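# Nest the loose edge protector onto the bundle's ridge

## Task

Put the free edge protector onto the top of the bundle so that its V-shaped fold straddles the bundle's ridge and its two ends line up with the two ends of the bundle.

## Robot and tools

Robot: two arms over one table. left_arm has a left five-finger hand and its base sits at (+0.035, +0.297, 0) m. right_arm has a right hand, the mirror of the left, with its base at (0, -0.282, 0) m. Both bases are turned very slightly about z. Four cameras: cam_high and cam_low (896x504, fixed) and cam_left_wrist and cam_right_wrist (616x616, fisheye, riding on the wrists). A camera stand stands behind the arms. Loose objects may get an occasional small push from outside.

Scene frame: origin at table-top height, halfway between the two nominal bases. +z is up, +x points out over the table, and +y points toward left_arm. Image left and right do not match arm names. All reported positions (m), quaternions (wxyz), Hand targets and move targets use this frame.

Hand point: a point fixed to the palm, 0.05 m in front of it and 0.15 m out from the wrist face. Its +z runs along the straight fingers, +y points out of the palm, and +x runs across the palm away from the thumb on the right hand (toward the thumb on the left hand). Straight fingers extend 0.06 to 0.07 m past the point. A bracket on the little-finger side of the wrist can strike things. With the thumb turned opposite the fingers, the hand can close on objects about 0.035 to 0.065 m thick, or on a handle down to about 0.025 m.

A row is 28 numbers, each in [-1, 1], always covering both arms: left_arm dx, dy, dz, rx, ry, rz; left hand little, ring, middle, index, thumb_bend, thumb_turn, force_limit, speed; then the same 14 for right_arm and its hand. The six pose numbers are offsets, not poses: a displacement of the hand point from that arm's Hand target as it stood when the action (or move) began, along the scene-frame axes. 1.0 equals 0.6 m for dx, dy, dz and 180 degrees for rx, ry, rz, which together form one rotation vector turning the hand about its own point. Every row of one action counts from that same start, so a repeated offset in a new action moves further. Six zeros ask the arm to go back to its current Hand target. The hand numbers are absolute targets: fingers -1 straight to +1 curled; thumb_bend -1 straight to +1 fully bent; thumb_turn -1 alongside the palm to +1 facing the fingers. force_limit maps -1..+1 to about 0..10 N at the fingertip (0..15 N for the two thumb motors). speed rises from near zero at -1 to full at +0.48 and stays full to +1; a full stroke at full speed takes 0.49 s. There is no neutral value: to leave a hand unchanged, resend the eight numbers last sent to it; if none were sent yet this scene, use its hand_measured six values plus hand_force_limit and hand_speed.

Tools:
execute_actions(actions, cameras): actions is a list of actions; each action is up to 15 rows, one per 1/30 s step, and a short table repeats its final row. Images arrive only if actions is empty or cameras names them (["all"], a list of names, or []).
move(target, speed, blend, blocking, cameras): target is one 28-number row or a list of up to 15 rows, every row an offset from the same starting Hand targets. speed is path top speed in m/s, 0.002 to 4.3 (default 0.25), rotation capped at twice that in rad/s; one value or one per target. blend (m) rounds corners of a list; 0 stops at each. blocking=false returns after about 0.5 s while the move continues. Paths take at least 0.5 s and are cut off at 10 s. They do not avoid obstacles or the other arm.
wait(seconds 0 to 10), stop() to brake a running move, zoom_image(camera, region [x0, y0, x1, y1] in pixels, at most 504 by 504) on the newest image of that camera, show_instructions() for the reference pages, finished_scene(scene 1 or 2) to end the scene for good.

Results: end_effector_position and quaternion per arm, Hand target (next offsets start here), joint positions, velocities and torques, motor temperatures, and for each hand hand_measured, hand_stopped_by (moving, target, force, stalled, fault), hand_load_n (fingertip load, positive when pushed open), hand_force_limit and hand_speed, all six-valued in the motor order above. A move adds a "move:" line: done, off_target, moving, held or fault, plus limits=paced (pose clipped) or limits=held (steps withheld). Done or off_target says nothing about contact. The scene number closes each result.

Behaviour: each step the commanded orientation is clipped to 40 degrees from the measured one. Arms track loosely and often rest 1 to 3 cm (sometimes 5) low or short without any contact; resend the gap as an offset. A motor moves only when its target changes by at least 0.002; a gripping finger locks on reaching force_limit. To tighten, raise force_limit and send a more closed target than hand_measured; to loosen, send a more open one. Close at speed -0.94 or below for a soft grip.

Avoid: anything leaving the table or falling far; fast or hard contact with the table or fixed things; the two arms or hands pressing on each other, including one hand closing on the other's fingers; releasing a moving part; heavy finger loads from pulls, twists or swinging; paths near an arm's own base; long stretched or straining poses, since motors heat up (MOTOR HOT at 85 °C, arm collapses at 100 °C). The result must hold after the robot lets go.

Each tool is called after "Emit:" as a command line: name --argument value for each argument, lists and objects as JSON in quotes; but a table of rows of numbers goes row by row, as --pt "numbers of a row", without its own name.

Reference images:

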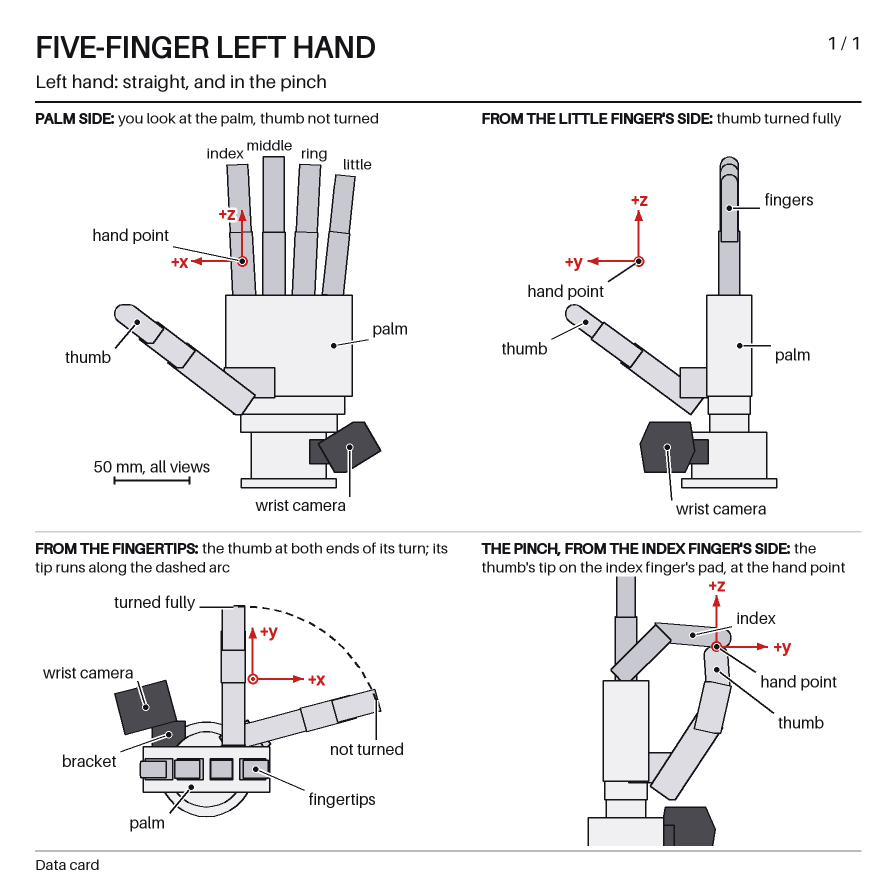

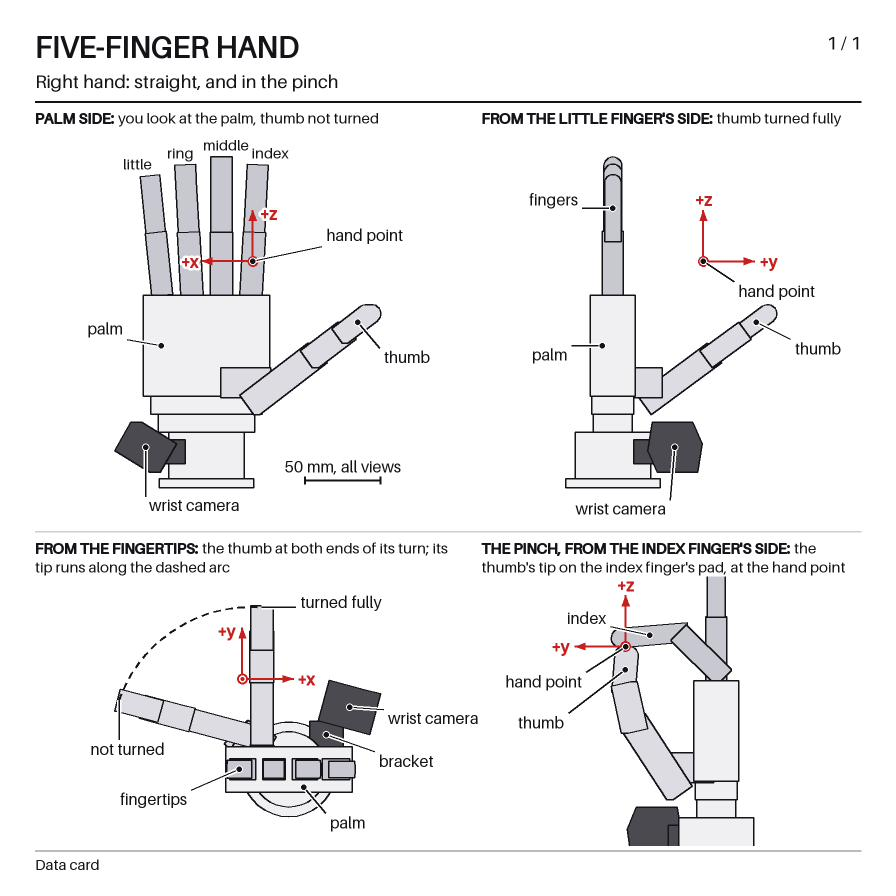

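## Session

Emit:
execute_actions --actions '[]'

Scene clock: 0.00 s.
left_arm: end_effector_position=(+0.4315, +0.1315, +0.2149) hand_measured=(-1.000, -1.000, -1.000, -1.000, -1.000, -1.000) hand_load_n=(+0.0, +0.0, +0.0, +0.0, +0.0, +0.0) hand_stopped_by=(target, target, target, target, target, target) hand_force_limit=0.00 hand_speed=-0.80 end_effector_quat_wxyz=(+0.159, +0.903, -0.245, +0.314) | right_arm: end_effector_position=(+0.4788, -0.3541, +0.1336) hand_measured=(-1.000, -1.000, -1.000, -1.000, -1.000, -1.000) hand_load_n=(+0.0, +0.0, +0.0, +0.0, +0.0, +0.0) hand_stopped_by=(target, target, target, target, target, target) hand_force_limit=0.00 hand_speed=-0.80 end_effector_quat_wxyz=(+0.030, +0.888, -0.457, +0.033)
Joint positions: left_arm=[-0.055 1.081 0.81 -0.699 0.423 -1.234] | right_arm=[-0.03 1.777 1.553 -1.308 0.081 -0.705]
Joint velocities: within noise
Joint torques (N m): no reading
Motor temperatures (°C): left_arm=[42 39 34 39 34 35] | right_arm=[37 32 40 37 36 32]
Heat: left arm: hottest waist 42 °C; right arm: hottest elbow 40 °C.
Hand target: left_arm +0.4396, +0.1310, +0.2303; +0.156, +0.898, -0.247, +0.330 | right_arm +0.4855, -0.3547, +0.1366; +0.028, +0.888, -0.457, +0.039

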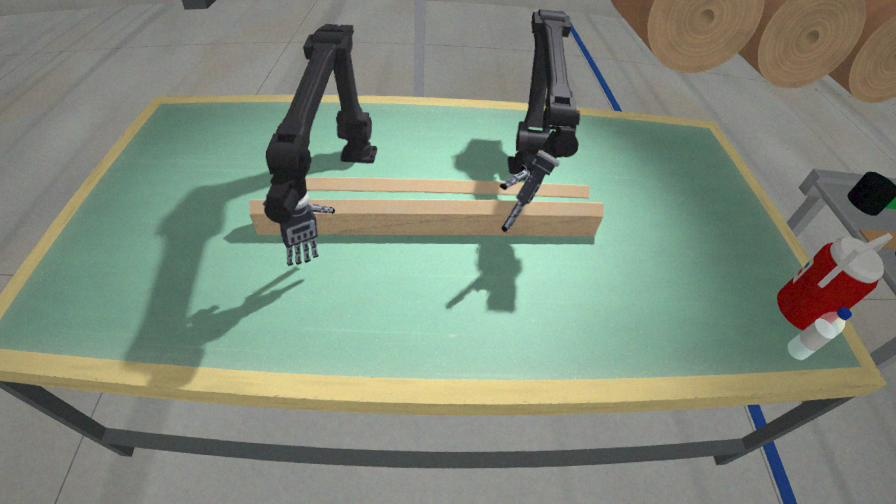

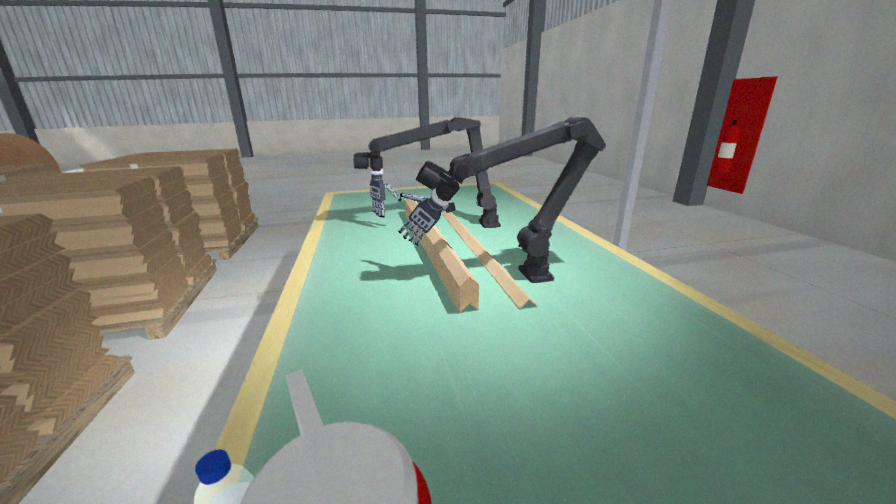

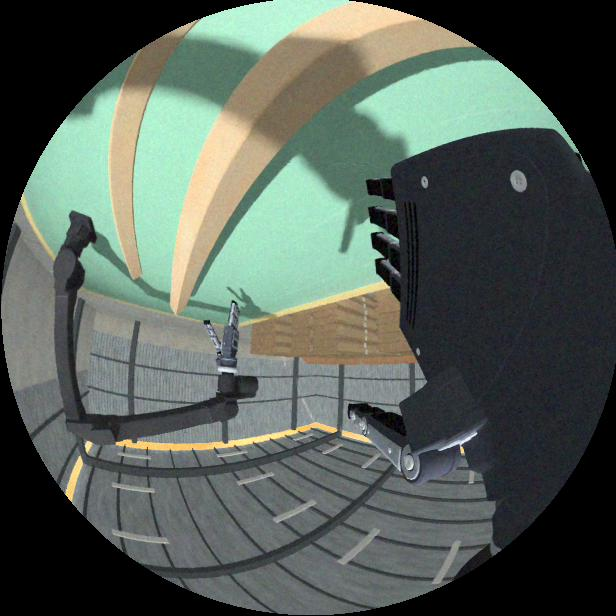

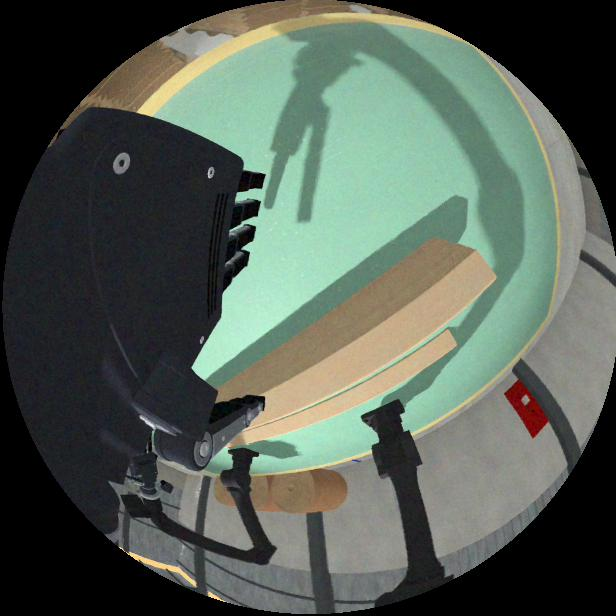

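Emit:
zoom_image --camera "cam_high" --region '[230, 160, 430, 260]'

Emit:
zoom_image --camera "cam_high" --region '[430, 160, 630, 260]'

Emit:
zoom_image --camera "cam_low" --region '[360, 180, 560, 320]'

Scaled by 2.520 from the camera's 896x504 image, which has a finer 1280x720 frame.

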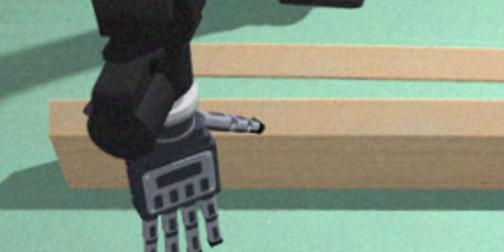

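Scaled by 2.520 from the camera's 896x504 image, which has a finer 1280x720 frame.

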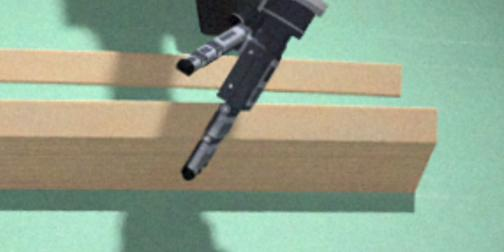

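Scaled by 2.520 from the camera's 896x504 image, which has a finer 1280x720 frame.

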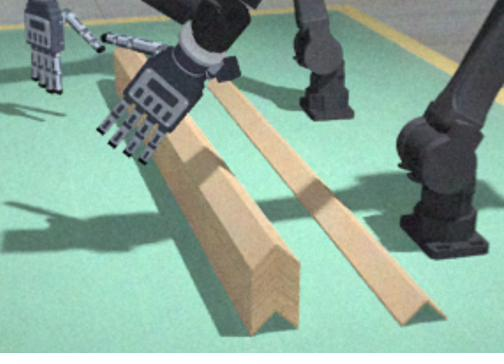

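Emit:
zoom_image --camera "cam_low" --region '[440, 260, 560, 320]'

Emit:
zoom_image --camera "cam_right_wrist" --region '[380, 200, 520, 380]'

Emit:
zoom_image --camera "cam_high" --region '[550, 170, 620, 250]'

Scaled by 4.200 from the camera's 896x504 image, which has a finer 1280x720 frame.

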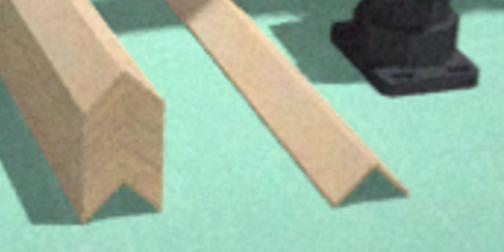

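Scaled by 2.800 from the camera's 616x616 image, which has a finer 880x880 frame.

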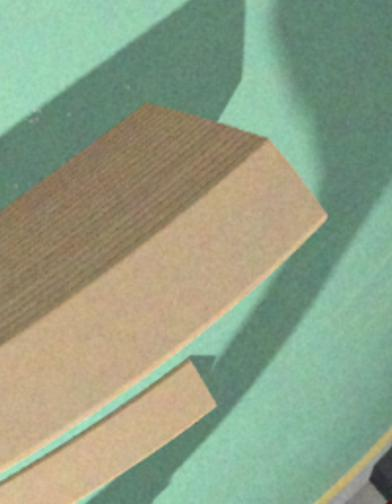

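Scaled by 6.300 from the camera's 896x504 image, which has a finer 1280x720 frame.

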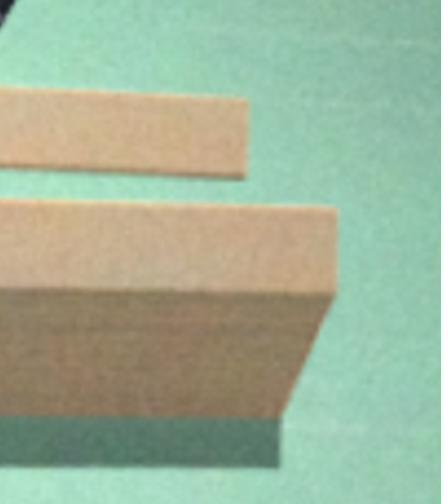

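Emit:
move --pt "0 0 0.116 0 0 0 1 1 1 0.25 -1 1 0 0.2 0 0 0.272 0 0 0 1 1 1 0.25 -1 1 0 0.2" --pt "-0.416 0.7317 0.116 0.1254 0.2983 0.1507 1 1 1 0.25 -1 1 0 0.2 -0.4592 -0.4422 0.272 -0.0606 0.0249 -0.6949 1 1 1 0.25 -1 1 0 0.2" --speed 0.35 --blend 0.05 --cameras '["all"]'

Scene clock: 239.00 s.
left_arm: end_effector_position=(+0.1872, +0.5582, +0.2821) hand_measured=(+1.000, +1.000, +1.000, +0.250, -1.000, +1.000) hand_load_n=(+0.0, +0.0, +0.0, +0.0, +0.0, +0.0) hand_stopped_by=(target, target, target, target, target, target) hand_force_limit=0.00 hand_speed=0.20 end_effector_quat_wxyz=(-0.046, +0.995, -0.008, -0.090) | right_arm: end_effector_position=(+0.2160, -0.6264, +0.2969) hand_measured=(+1.000, +1.000, +1.000, +0.250, -1.000, +1.000) hand_load_n=(+0.0, +0.0, +0.0, +0.0, +0.0, +0.0) hand_stopped_by=(target, target, target, target, target, target) hand_force_limit=0.00 hand_speed=0.20 end_effector_quat_wxyz=(-0.082, -0.014, +0.994, -0.067)
Joint positions: left_arm=[1.098 1.24 1.362 -1.693 -0.203 -0.462] | right_arm=[-0.99 1.484 1.642 -1.691 0.209 0.495]
Joint torques (N m): left_arm=[-2.43 -5.89 10.8 -0.75 -0.28 0.24] | right_arm=[-0.67 -13.16 7.05 -0.36 0.16 -0.04]
Motor temperatures (°C): left_arm=[40 39 53 36 32 30] | right_arm=[36 39 50 34 30 29]
Heat: left arm: hottest elbow 53 °C; right arm: hottest elbow 50 °C.
Hand target: left_arm +0.1899, +0.5700, +0.2999; +0.000, +0.991, +0.000, -0.131 | right_arm +0.2101, -0.6200, +0.2999; -0.131, +0.000, +0.991, -0.001
Off the commanded pose: left_arm 0.022 m, 7 deg | right_arm 0.009 m, 10 deg.
joint sent to its limit (left arm) — joint 4 (wrist pitch), lower limit. The joint targets are off in orientation, not in position.
joint sent to its limit (right arm) — joint 4 (wrist pitch), lower limit. The joint targets are off in orientation, not in position.
move: off_target (left_arm, right_arm)
camera_calibration:
cam_left_wrist: T_world_to_cam=[[0.23619, 0.97168, 0.0072938, -0.585689], [0.912423, -0.224355, 0.342272, -0.141357], [0.334215, -0.074186, -0.939573, 0.360533], [0, 0, 0, 1]] pos_world=[0.146815, 0.564135, 0.391401]
cam_right_wrist: T_world_to_cam=[[-0.347624, 0.935618, -0.0614479, 0.674926], [0.867162, 0.345732, 0.358467, -0.079579], [0.356633, 0.0713266, -0.931518, 0.359301], [0, 0, 0, 1]] pos_world=[0.17549, -0.629588, 0.404695]

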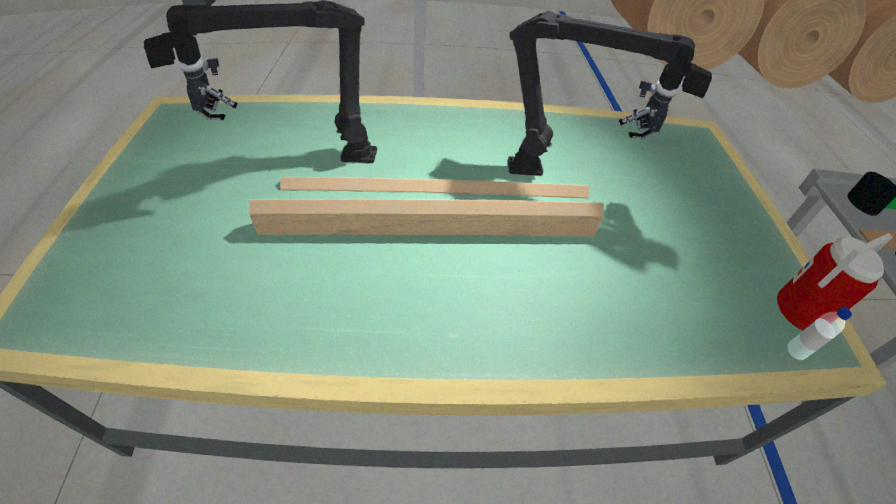

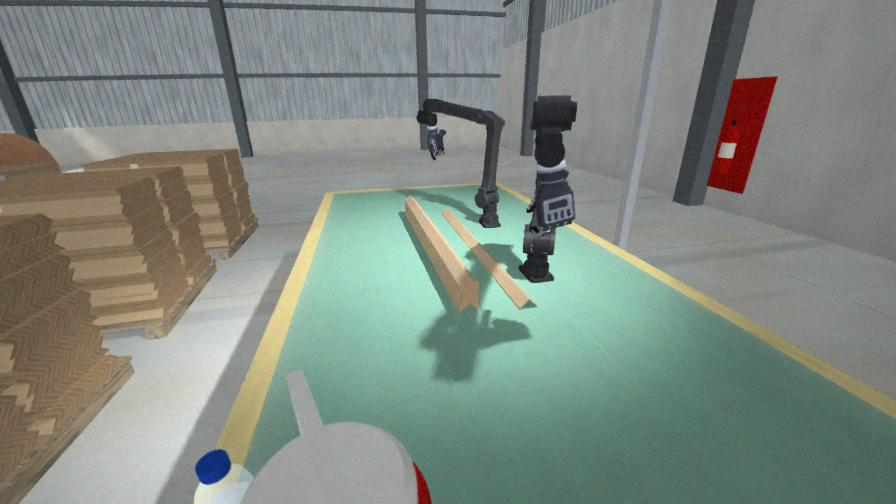

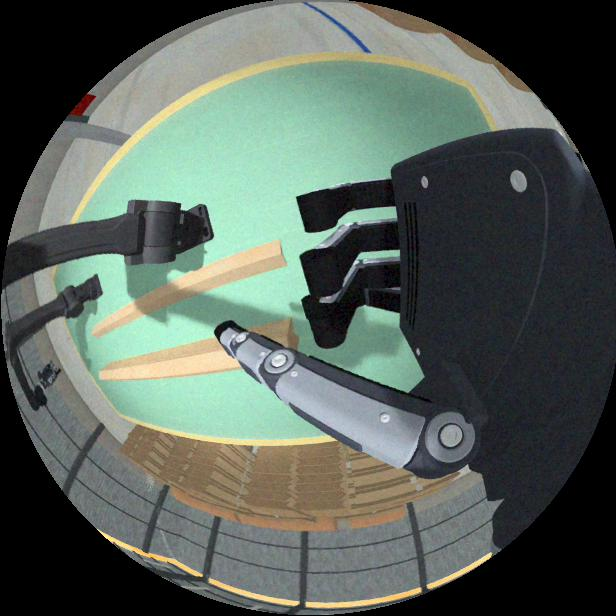

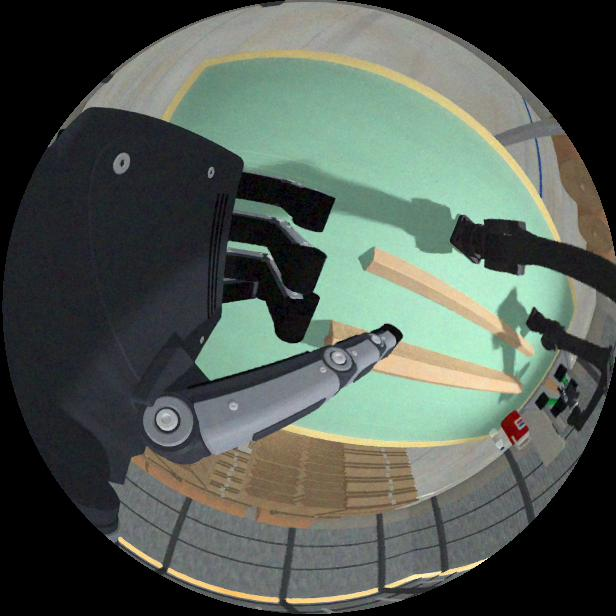

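Emit:
zoom_image --camera "cam_left_wrist" --region '[220, 210, 340, 330]'

Emit:
zoom_image --camera "cam_right_wrist" --region '[300, 220, 420, 340]'

Scaled by 4.200 from the camera's 616x616 image, which has a finer 880x880 frame.

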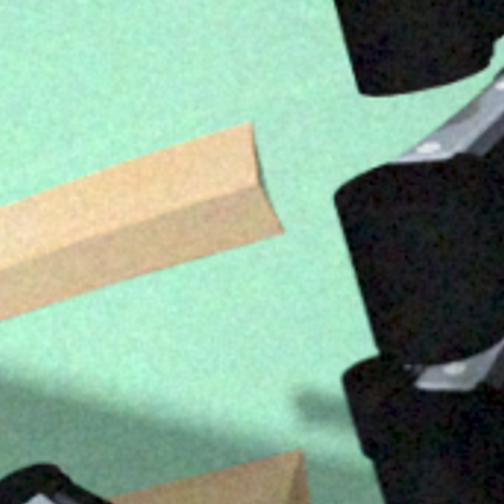

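Scaled by 4.200 from the camera's 616x616 image, which has a finer 880x880 frame.

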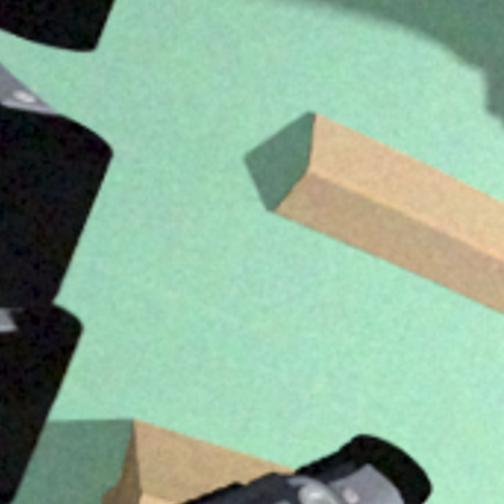

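Emit:
move --target '[-0.0665,-0.0167,-0.3665,0,0,0,1,1,1,0.25,-1,1,0,0.2,-0.0568,0.0917,-0.3665,0,0,0,1,1,1,0.25,-1,1,0,0.2]' --speed 0.2 --cameras '["all"]'

Scene clock: 279.20 s.
left_arm: end_effector_position=(+0.1535, +0.5582, +0.0850) hand_measured=(+1.000, +1.000, +1.000, +0.250, -1.000, +1.000) hand_load_n=(+0.0, +0.0, +0.0, +0.0, +0.0, +0.0) hand_stopped_by=(target, target, target, target, target, target) hand_force_limit=0.00 hand_speed=0.20 end_effector_quat_wxyz=(-0.002, +0.992, +0.001, -0.129) | right_arm: end_effector_position=(+0.1789, -0.5657, +0.0916) hand_measured=(+1.000, +1.000, +1.000, +0.250, -1.000, +1.000) hand_load_n=(+0.0, +0.0, +0.0, +0.0, +0.0, +0.0) hand_stopped_by=(target, target, target, target, target, target) hand_force_limit=0.00 hand_speed=0.20 end_effector_quat_wxyz=(-0.124, -0.005, +0.992, -0.009)
Joint positions: left_arm=[1.171 1.362 0.928 -1.237 -0.239 -0.42] | right_arm=[-0.99 1.469 1.059 -1.271 0.223 0.529]
Joint torques (N m): left_arm=[-2.32 -6.59 5.64 -0.1 -0.31 0.25] | right_arm=[-0.73 -8.76 6.19 0.27 0.34 0.01]
Motor temperatures (°C): left_arm=[40 38 56 36 32 30] | right_arm=[35 41 49 34 30 29]
Heat: left arm: hottest elbow 56 °C; right arm: hottest elbow 49 °C.
Hand target: left_arm +0.1501, +0.5601, +0.0800; +0.000, +0.991, +0.000, -0.131 | right_arm +0.1760, -0.5651, +0.0800; -0.131, +0.000, +0.991, -0.001
Off the commanded pose: left_arm 0.006 m, 0 deg | right_arm 0.012 m, 1 deg.
move: off_target (right_arm)
camera_calibration:
cam_left_wrist: T_world_to_cam=[[0.203285, 0.974855, -0.0912873, -0.564679], [0.942794, -0.169731, 0.286933, -0.0735393], [0.264224, -0.144394, -0.953591, 0.237818], [0, 0, 0, 1]] pos_world=[0.121286, 0.572338, 0.196334]
cam_right_wrist: T_world_to_cam=[[-0.315953, 0.94596, 0.0730311, 0.580443], [0.905791, 0.277838, 0.319922, -0.0365942], [0.282342, 0.167231, -0.944625, 0.245698], [0, 0, 0, 1]] pos_world=[0.147169, -0.579997, 0.201409]

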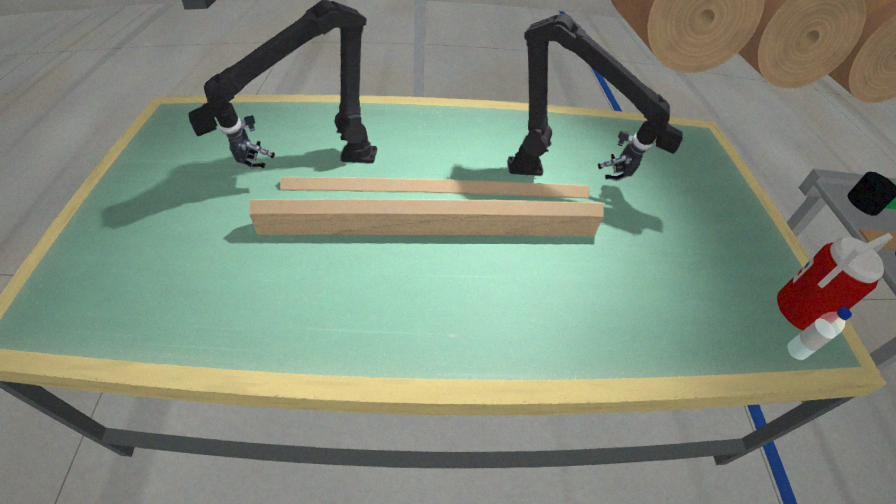

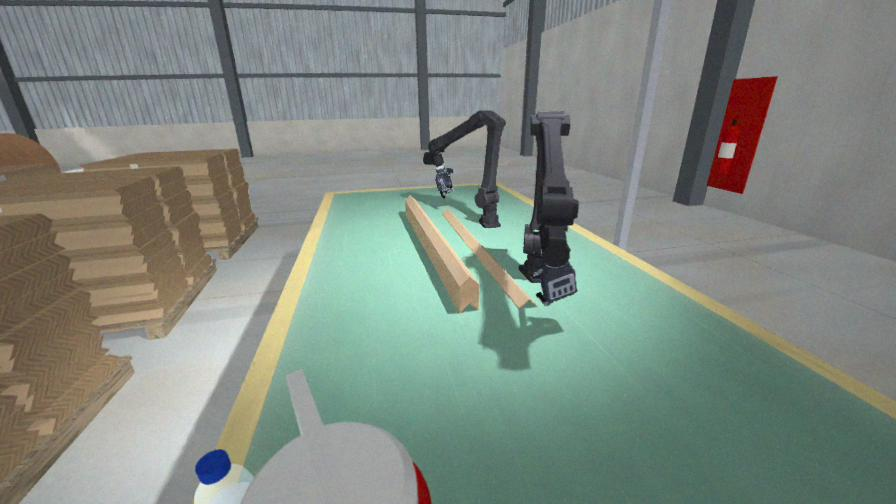

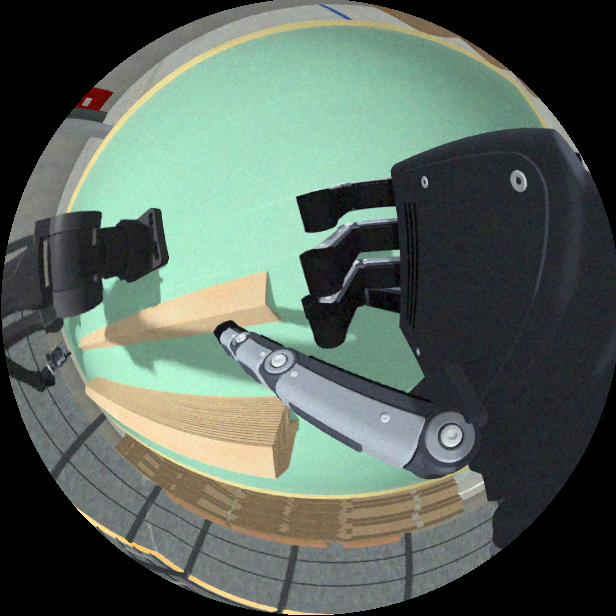

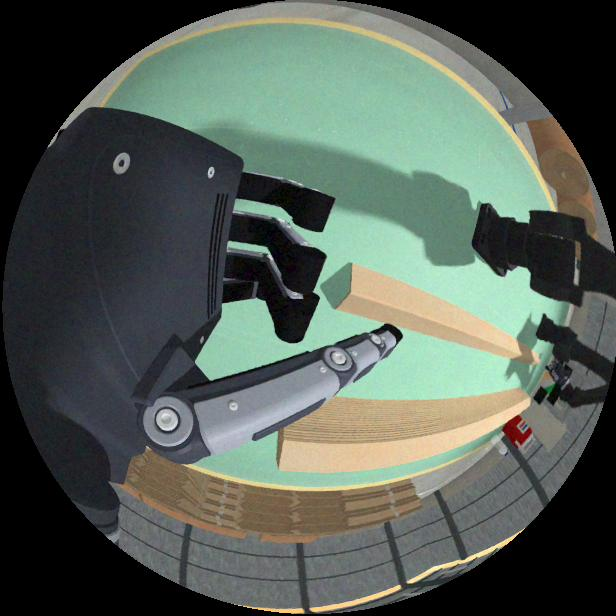

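Emit:
zoom_image --camera "cam_left_wrist" --region '[200, 240, 400, 360]'

Emit:
zoom_image --camera "cam_right_wrist" --region '[220, 240, 420, 360]'

Scaled by 2.520 from the camera's 616x616 image, which has a finer 880x880 frame.

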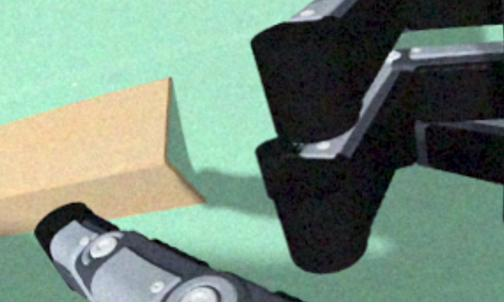

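Scaled by 2.520 from the camera's 616x616 image, which has a finer 880x880 frame.

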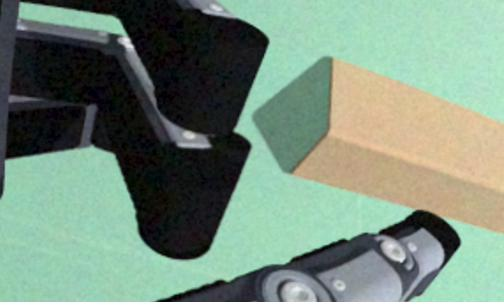

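Emit:
move --target '[0.0058,-0.0218,-0.0917,0,0,0,1,1,1,0.25,-1,1,0,0.2,-0.006,0.0262,-0.0967,0,0,0,1,1,1,0.25,-1,1,0,0.2]' --speed 0.1 --cameras '["all"]'

Scene clock: 306.37 s.
left_arm: end_effector_position=(+0.1510, +0.5485, +0.0313) hand_measured=(+1.000, +1.000, +1.000, +0.250, -1.000, +1.000) hand_load_n=(+0.0, +0.0, +0.0, +0.0, +0.0, +0.0) hand_stopped_by=(target, target, target, target, target, target) hand_force_limit=0.00 hand_speed=0.20 end_effector_quat_wxyz=(-0.002, +0.992, -0.001, -0.129) | right_arm: end_effector_position=(+0.1723, -0.5535, +0.0326) hand_measured=(+1.000, +1.000, +1.000, +0.250, -1.000, +1.000) hand_load_n=(+0.0, +0.0, +0.0, +0.0, +0.0, +0.0) hand_stopped_by=(target, target, target, target, target, target) hand_force_limit=0.00 hand_speed=0.20 end_effector_quat_wxyz=(-0.124, +0.001, +0.992, -0.008)
Joint positions: left_arm=[1.165 1.416 0.82 -1.076 -0.239 -0.421] | right_arm=[-0.99 1.515 0.934 -1.104 0.223 0.541]
Joint torques (N m): left_arm=[-3.84 -6.42 4.96 -0.13 -0.2 0.04] | right_arm=[0.73 -8.94 5.72 0.21 0.25 0.04]
Motor temperatures (°C): left_arm=[39 39 51 35 32 29] | right_arm=[35 38 47 34 30 29]
Heat: left arm: hottest elbow 51 °C; right arm: hottest elbow 47 °C.
Hand target: left_arm +0.1535, +0.5469, +0.0249; +0.000, +0.991, +0.000, -0.131 | right_arm +0.1723, -0.5492, +0.0219; -0.131, +0.000, +0.991, -0.001
Off the commanded pose: left_arm 0.007 m, 0 deg | right_arm 0.011 m, 1 deg.
move: off_target (right_arm)
camera_calibration:
cam_left_wrist: T_world_to_cam=[[0.207391, 0.973916, -0.0920684, -0.55968], [0.942196, -0.173541, 0.286618, -0.0552224], [0.263164, -0.146189, -0.953611, 0.18701], [0, 0, 0, 1]] pos_world=[0.118889, 0.562837, 0.142633]
cam_right_wrist: T_world_to_cam=[[-0.304647, 0.949602, 0.073799, 0.571129], [0.909532, 0.26704, 0.3185, -0.0217127], [0.28274, 0.164153, -0.945046, 0.188075], [0, 0, 0, 1]] pos_world=[0.140565, -0.56742, 0.142506]

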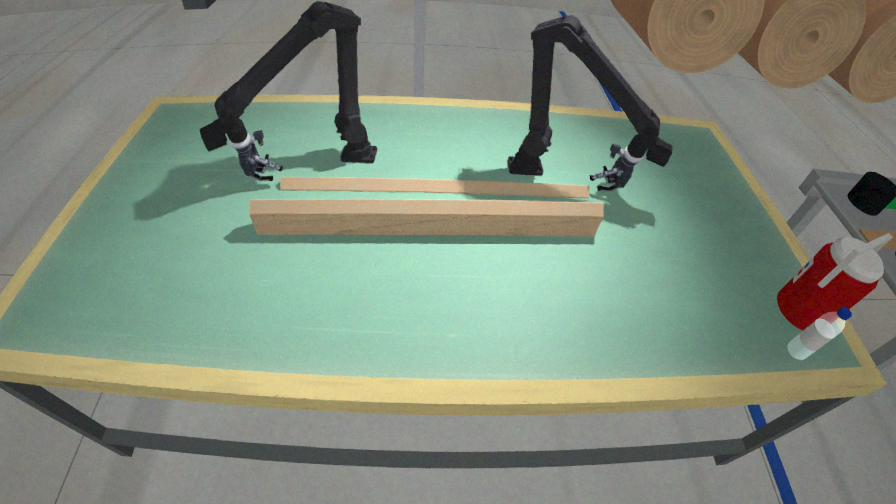

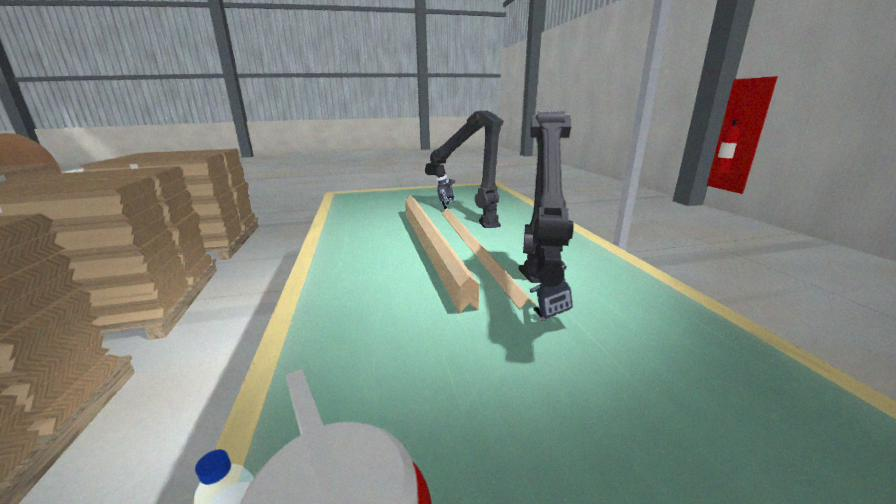

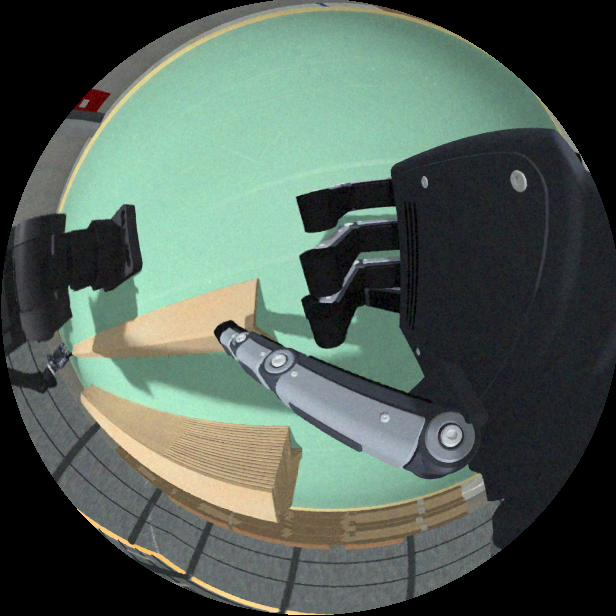

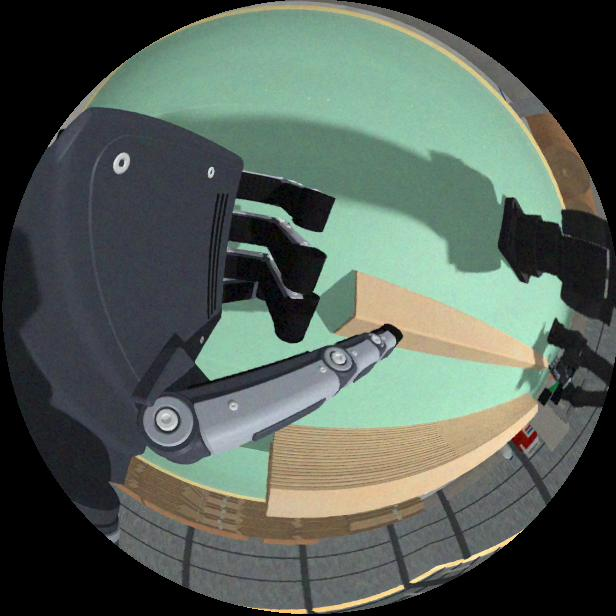

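Emit:
zoom_image --camera "cam_low" --region '[480, 260, 600, 330]'

Emit:
zoom_image --camera "cam_high" --region '[560, 130, 680, 210]'

Emit:
zoom_image --camera "cam_high" --region '[210, 120, 330, 200]'

Emit:
zoom_image --camera "cam_right_wrist" --region '[220, 240, 420, 360]'

Emit:
zoom_image --camera "cam_left_wrist" --region '[200, 240, 400, 360]'

Scaled by 4.200 from the camera's 896x504 image, which has a finer 1280x720 frame.

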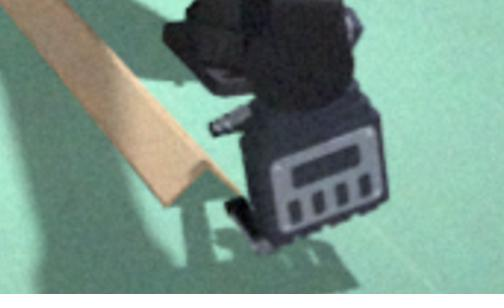

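Scaled by 4.200 from the camera's 896x504 image, which has a finer 1280x720 frame.

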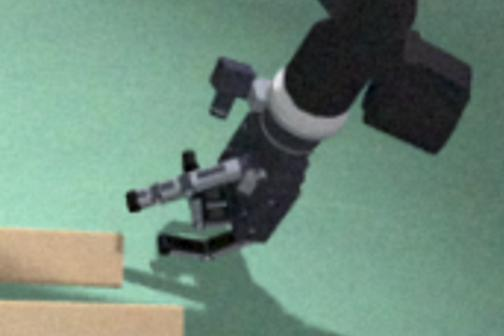

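Scaled by 4.200 from the camera's 896x504 image, which has a finer 1280x720 frame.

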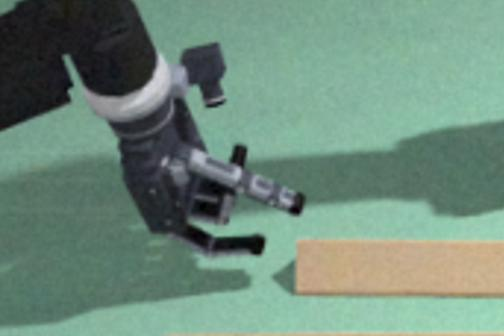

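Scaled by 2.520 from the camera's 616x616 image, which has a finer 880x880 frame.

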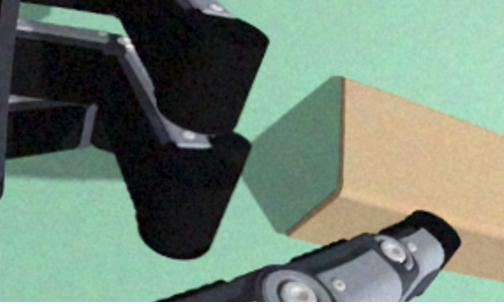

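Scaled by 2.520 from the camera's 616x616 image, which has a finer 880x880 frame.

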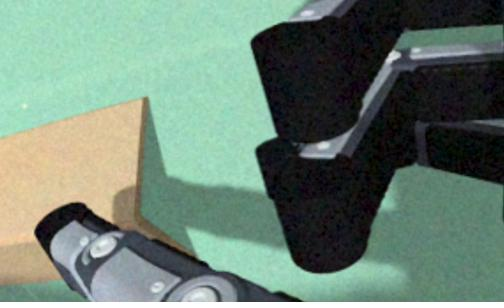

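Emit:
move --target '[0.0083,-0.0058,-0.0222,0,0,0,1,1,1,0.25,-1,1,0,0.2,0.005,0,-0.0243,0,0,0,1,1,1,0.25,-1,1,0,0.2]' --speed 0.05 --cameras '["cam_high","cam_low"]'

Emit:
zoom_image --camera "cam_low" --region '[480, 260, 600, 330]'

Emit:
zoom_image --camera "cam_high" --region '[560, 150, 660, 220]'

Emit:
zoom_image --camera "cam_high" --region '[220, 140, 320, 210]'

Scene clock: 335.73 s.
left_arm: end_effector_position=(+0.1547, +0.5462, +0.0222) hand_measured=(+1.000, +1.000, +1.000, +0.250, -1.000, +1.000) hand_load_n=(+0.0, +0.0, +0.0, -1.0, +0.0, +0.0) hand_stopped_by=(target, target, target, target, target, target) hand_force_limit=0.00 hand_speed=0.20 end_effector_quat_wxyz=(-0.003, +0.992, -0.002, -0.129) | right_arm: end_effector_position=(+0.1748, -0.5548, +0.0186) hand_measured=(+1.000, +1.000, +1.000, +0.250, -1.000, +1.000) hand_load_n=(+0.0, +0.0, +0.5, +0.0, +0.0, +0.0) hand_stopped_by=(target, target, target, target, target, target) hand_force_limit=0.00 hand_speed=0.20 end_effector_quat_wxyz=(-0.124, +0.003, +0.992, -0.009)
Joint positions: left_arm=[1.151 1.431 0.806 -1.049 -0.239 -0.432] | right_arm=[-0.987 1.542 0.922 -1.064 0.223 0.548]
Joint torques (N m): left_arm=[-4.07 -5.83 4.48 0.18 -0.12 -0.03] | right_arm=[0.79 -9 5.41 0.2 0.23 0.01]
Motor temperatures (°C): left_arm=[39 39 46 35 32 29] | right_arm=[35 37 46 33 29 29]
Heat: left arm: hottest elbow 46 °C; right arm: hottest elbow 46 °C.
Hand target: left_arm +0.1586, +0.5434, +0.0116; +0.000, +0.991, +0.000, -0.131 | right_arm +0.1754, -0.5493, +0.0074; -0.131, +0.000, +0.991, -0.001
Off the commanded pose: left_arm 0.012 m, 0 deg | right_arm 0.013 m, 1 deg.
move: off_target (left_arm, right_arm)
Images, in order (width x height): cam_high 896x504, cam_low 896x504.

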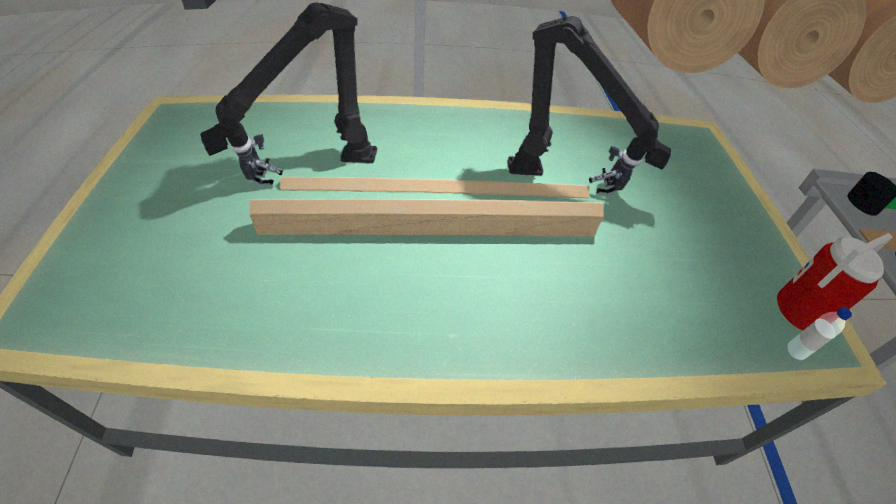

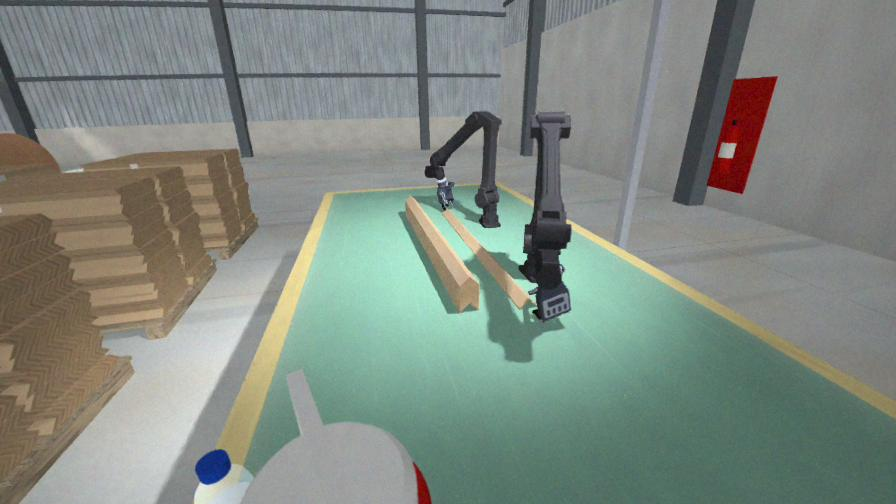

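Scaled by 4.200 from the camera's 896x504 image, which has a finer 1280x720 frame.

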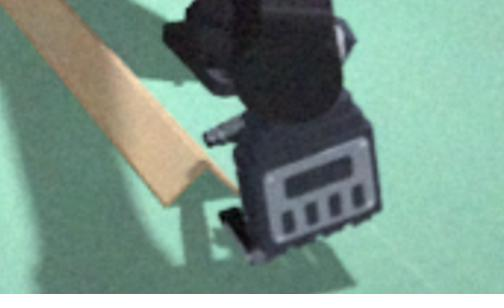

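Scaled by 5.040 from the camera's 896x504 image, which has a finer 1280x720 frame.

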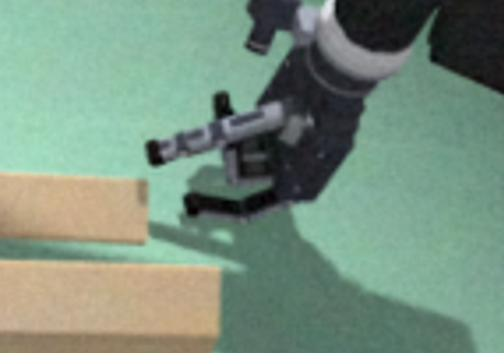

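Scaled by 5.040 from the camera's 896x504 image, which has a finer 1280x720 frame.

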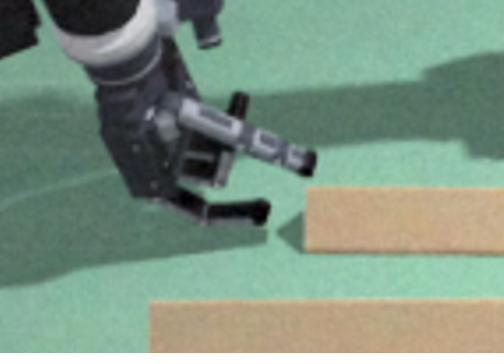

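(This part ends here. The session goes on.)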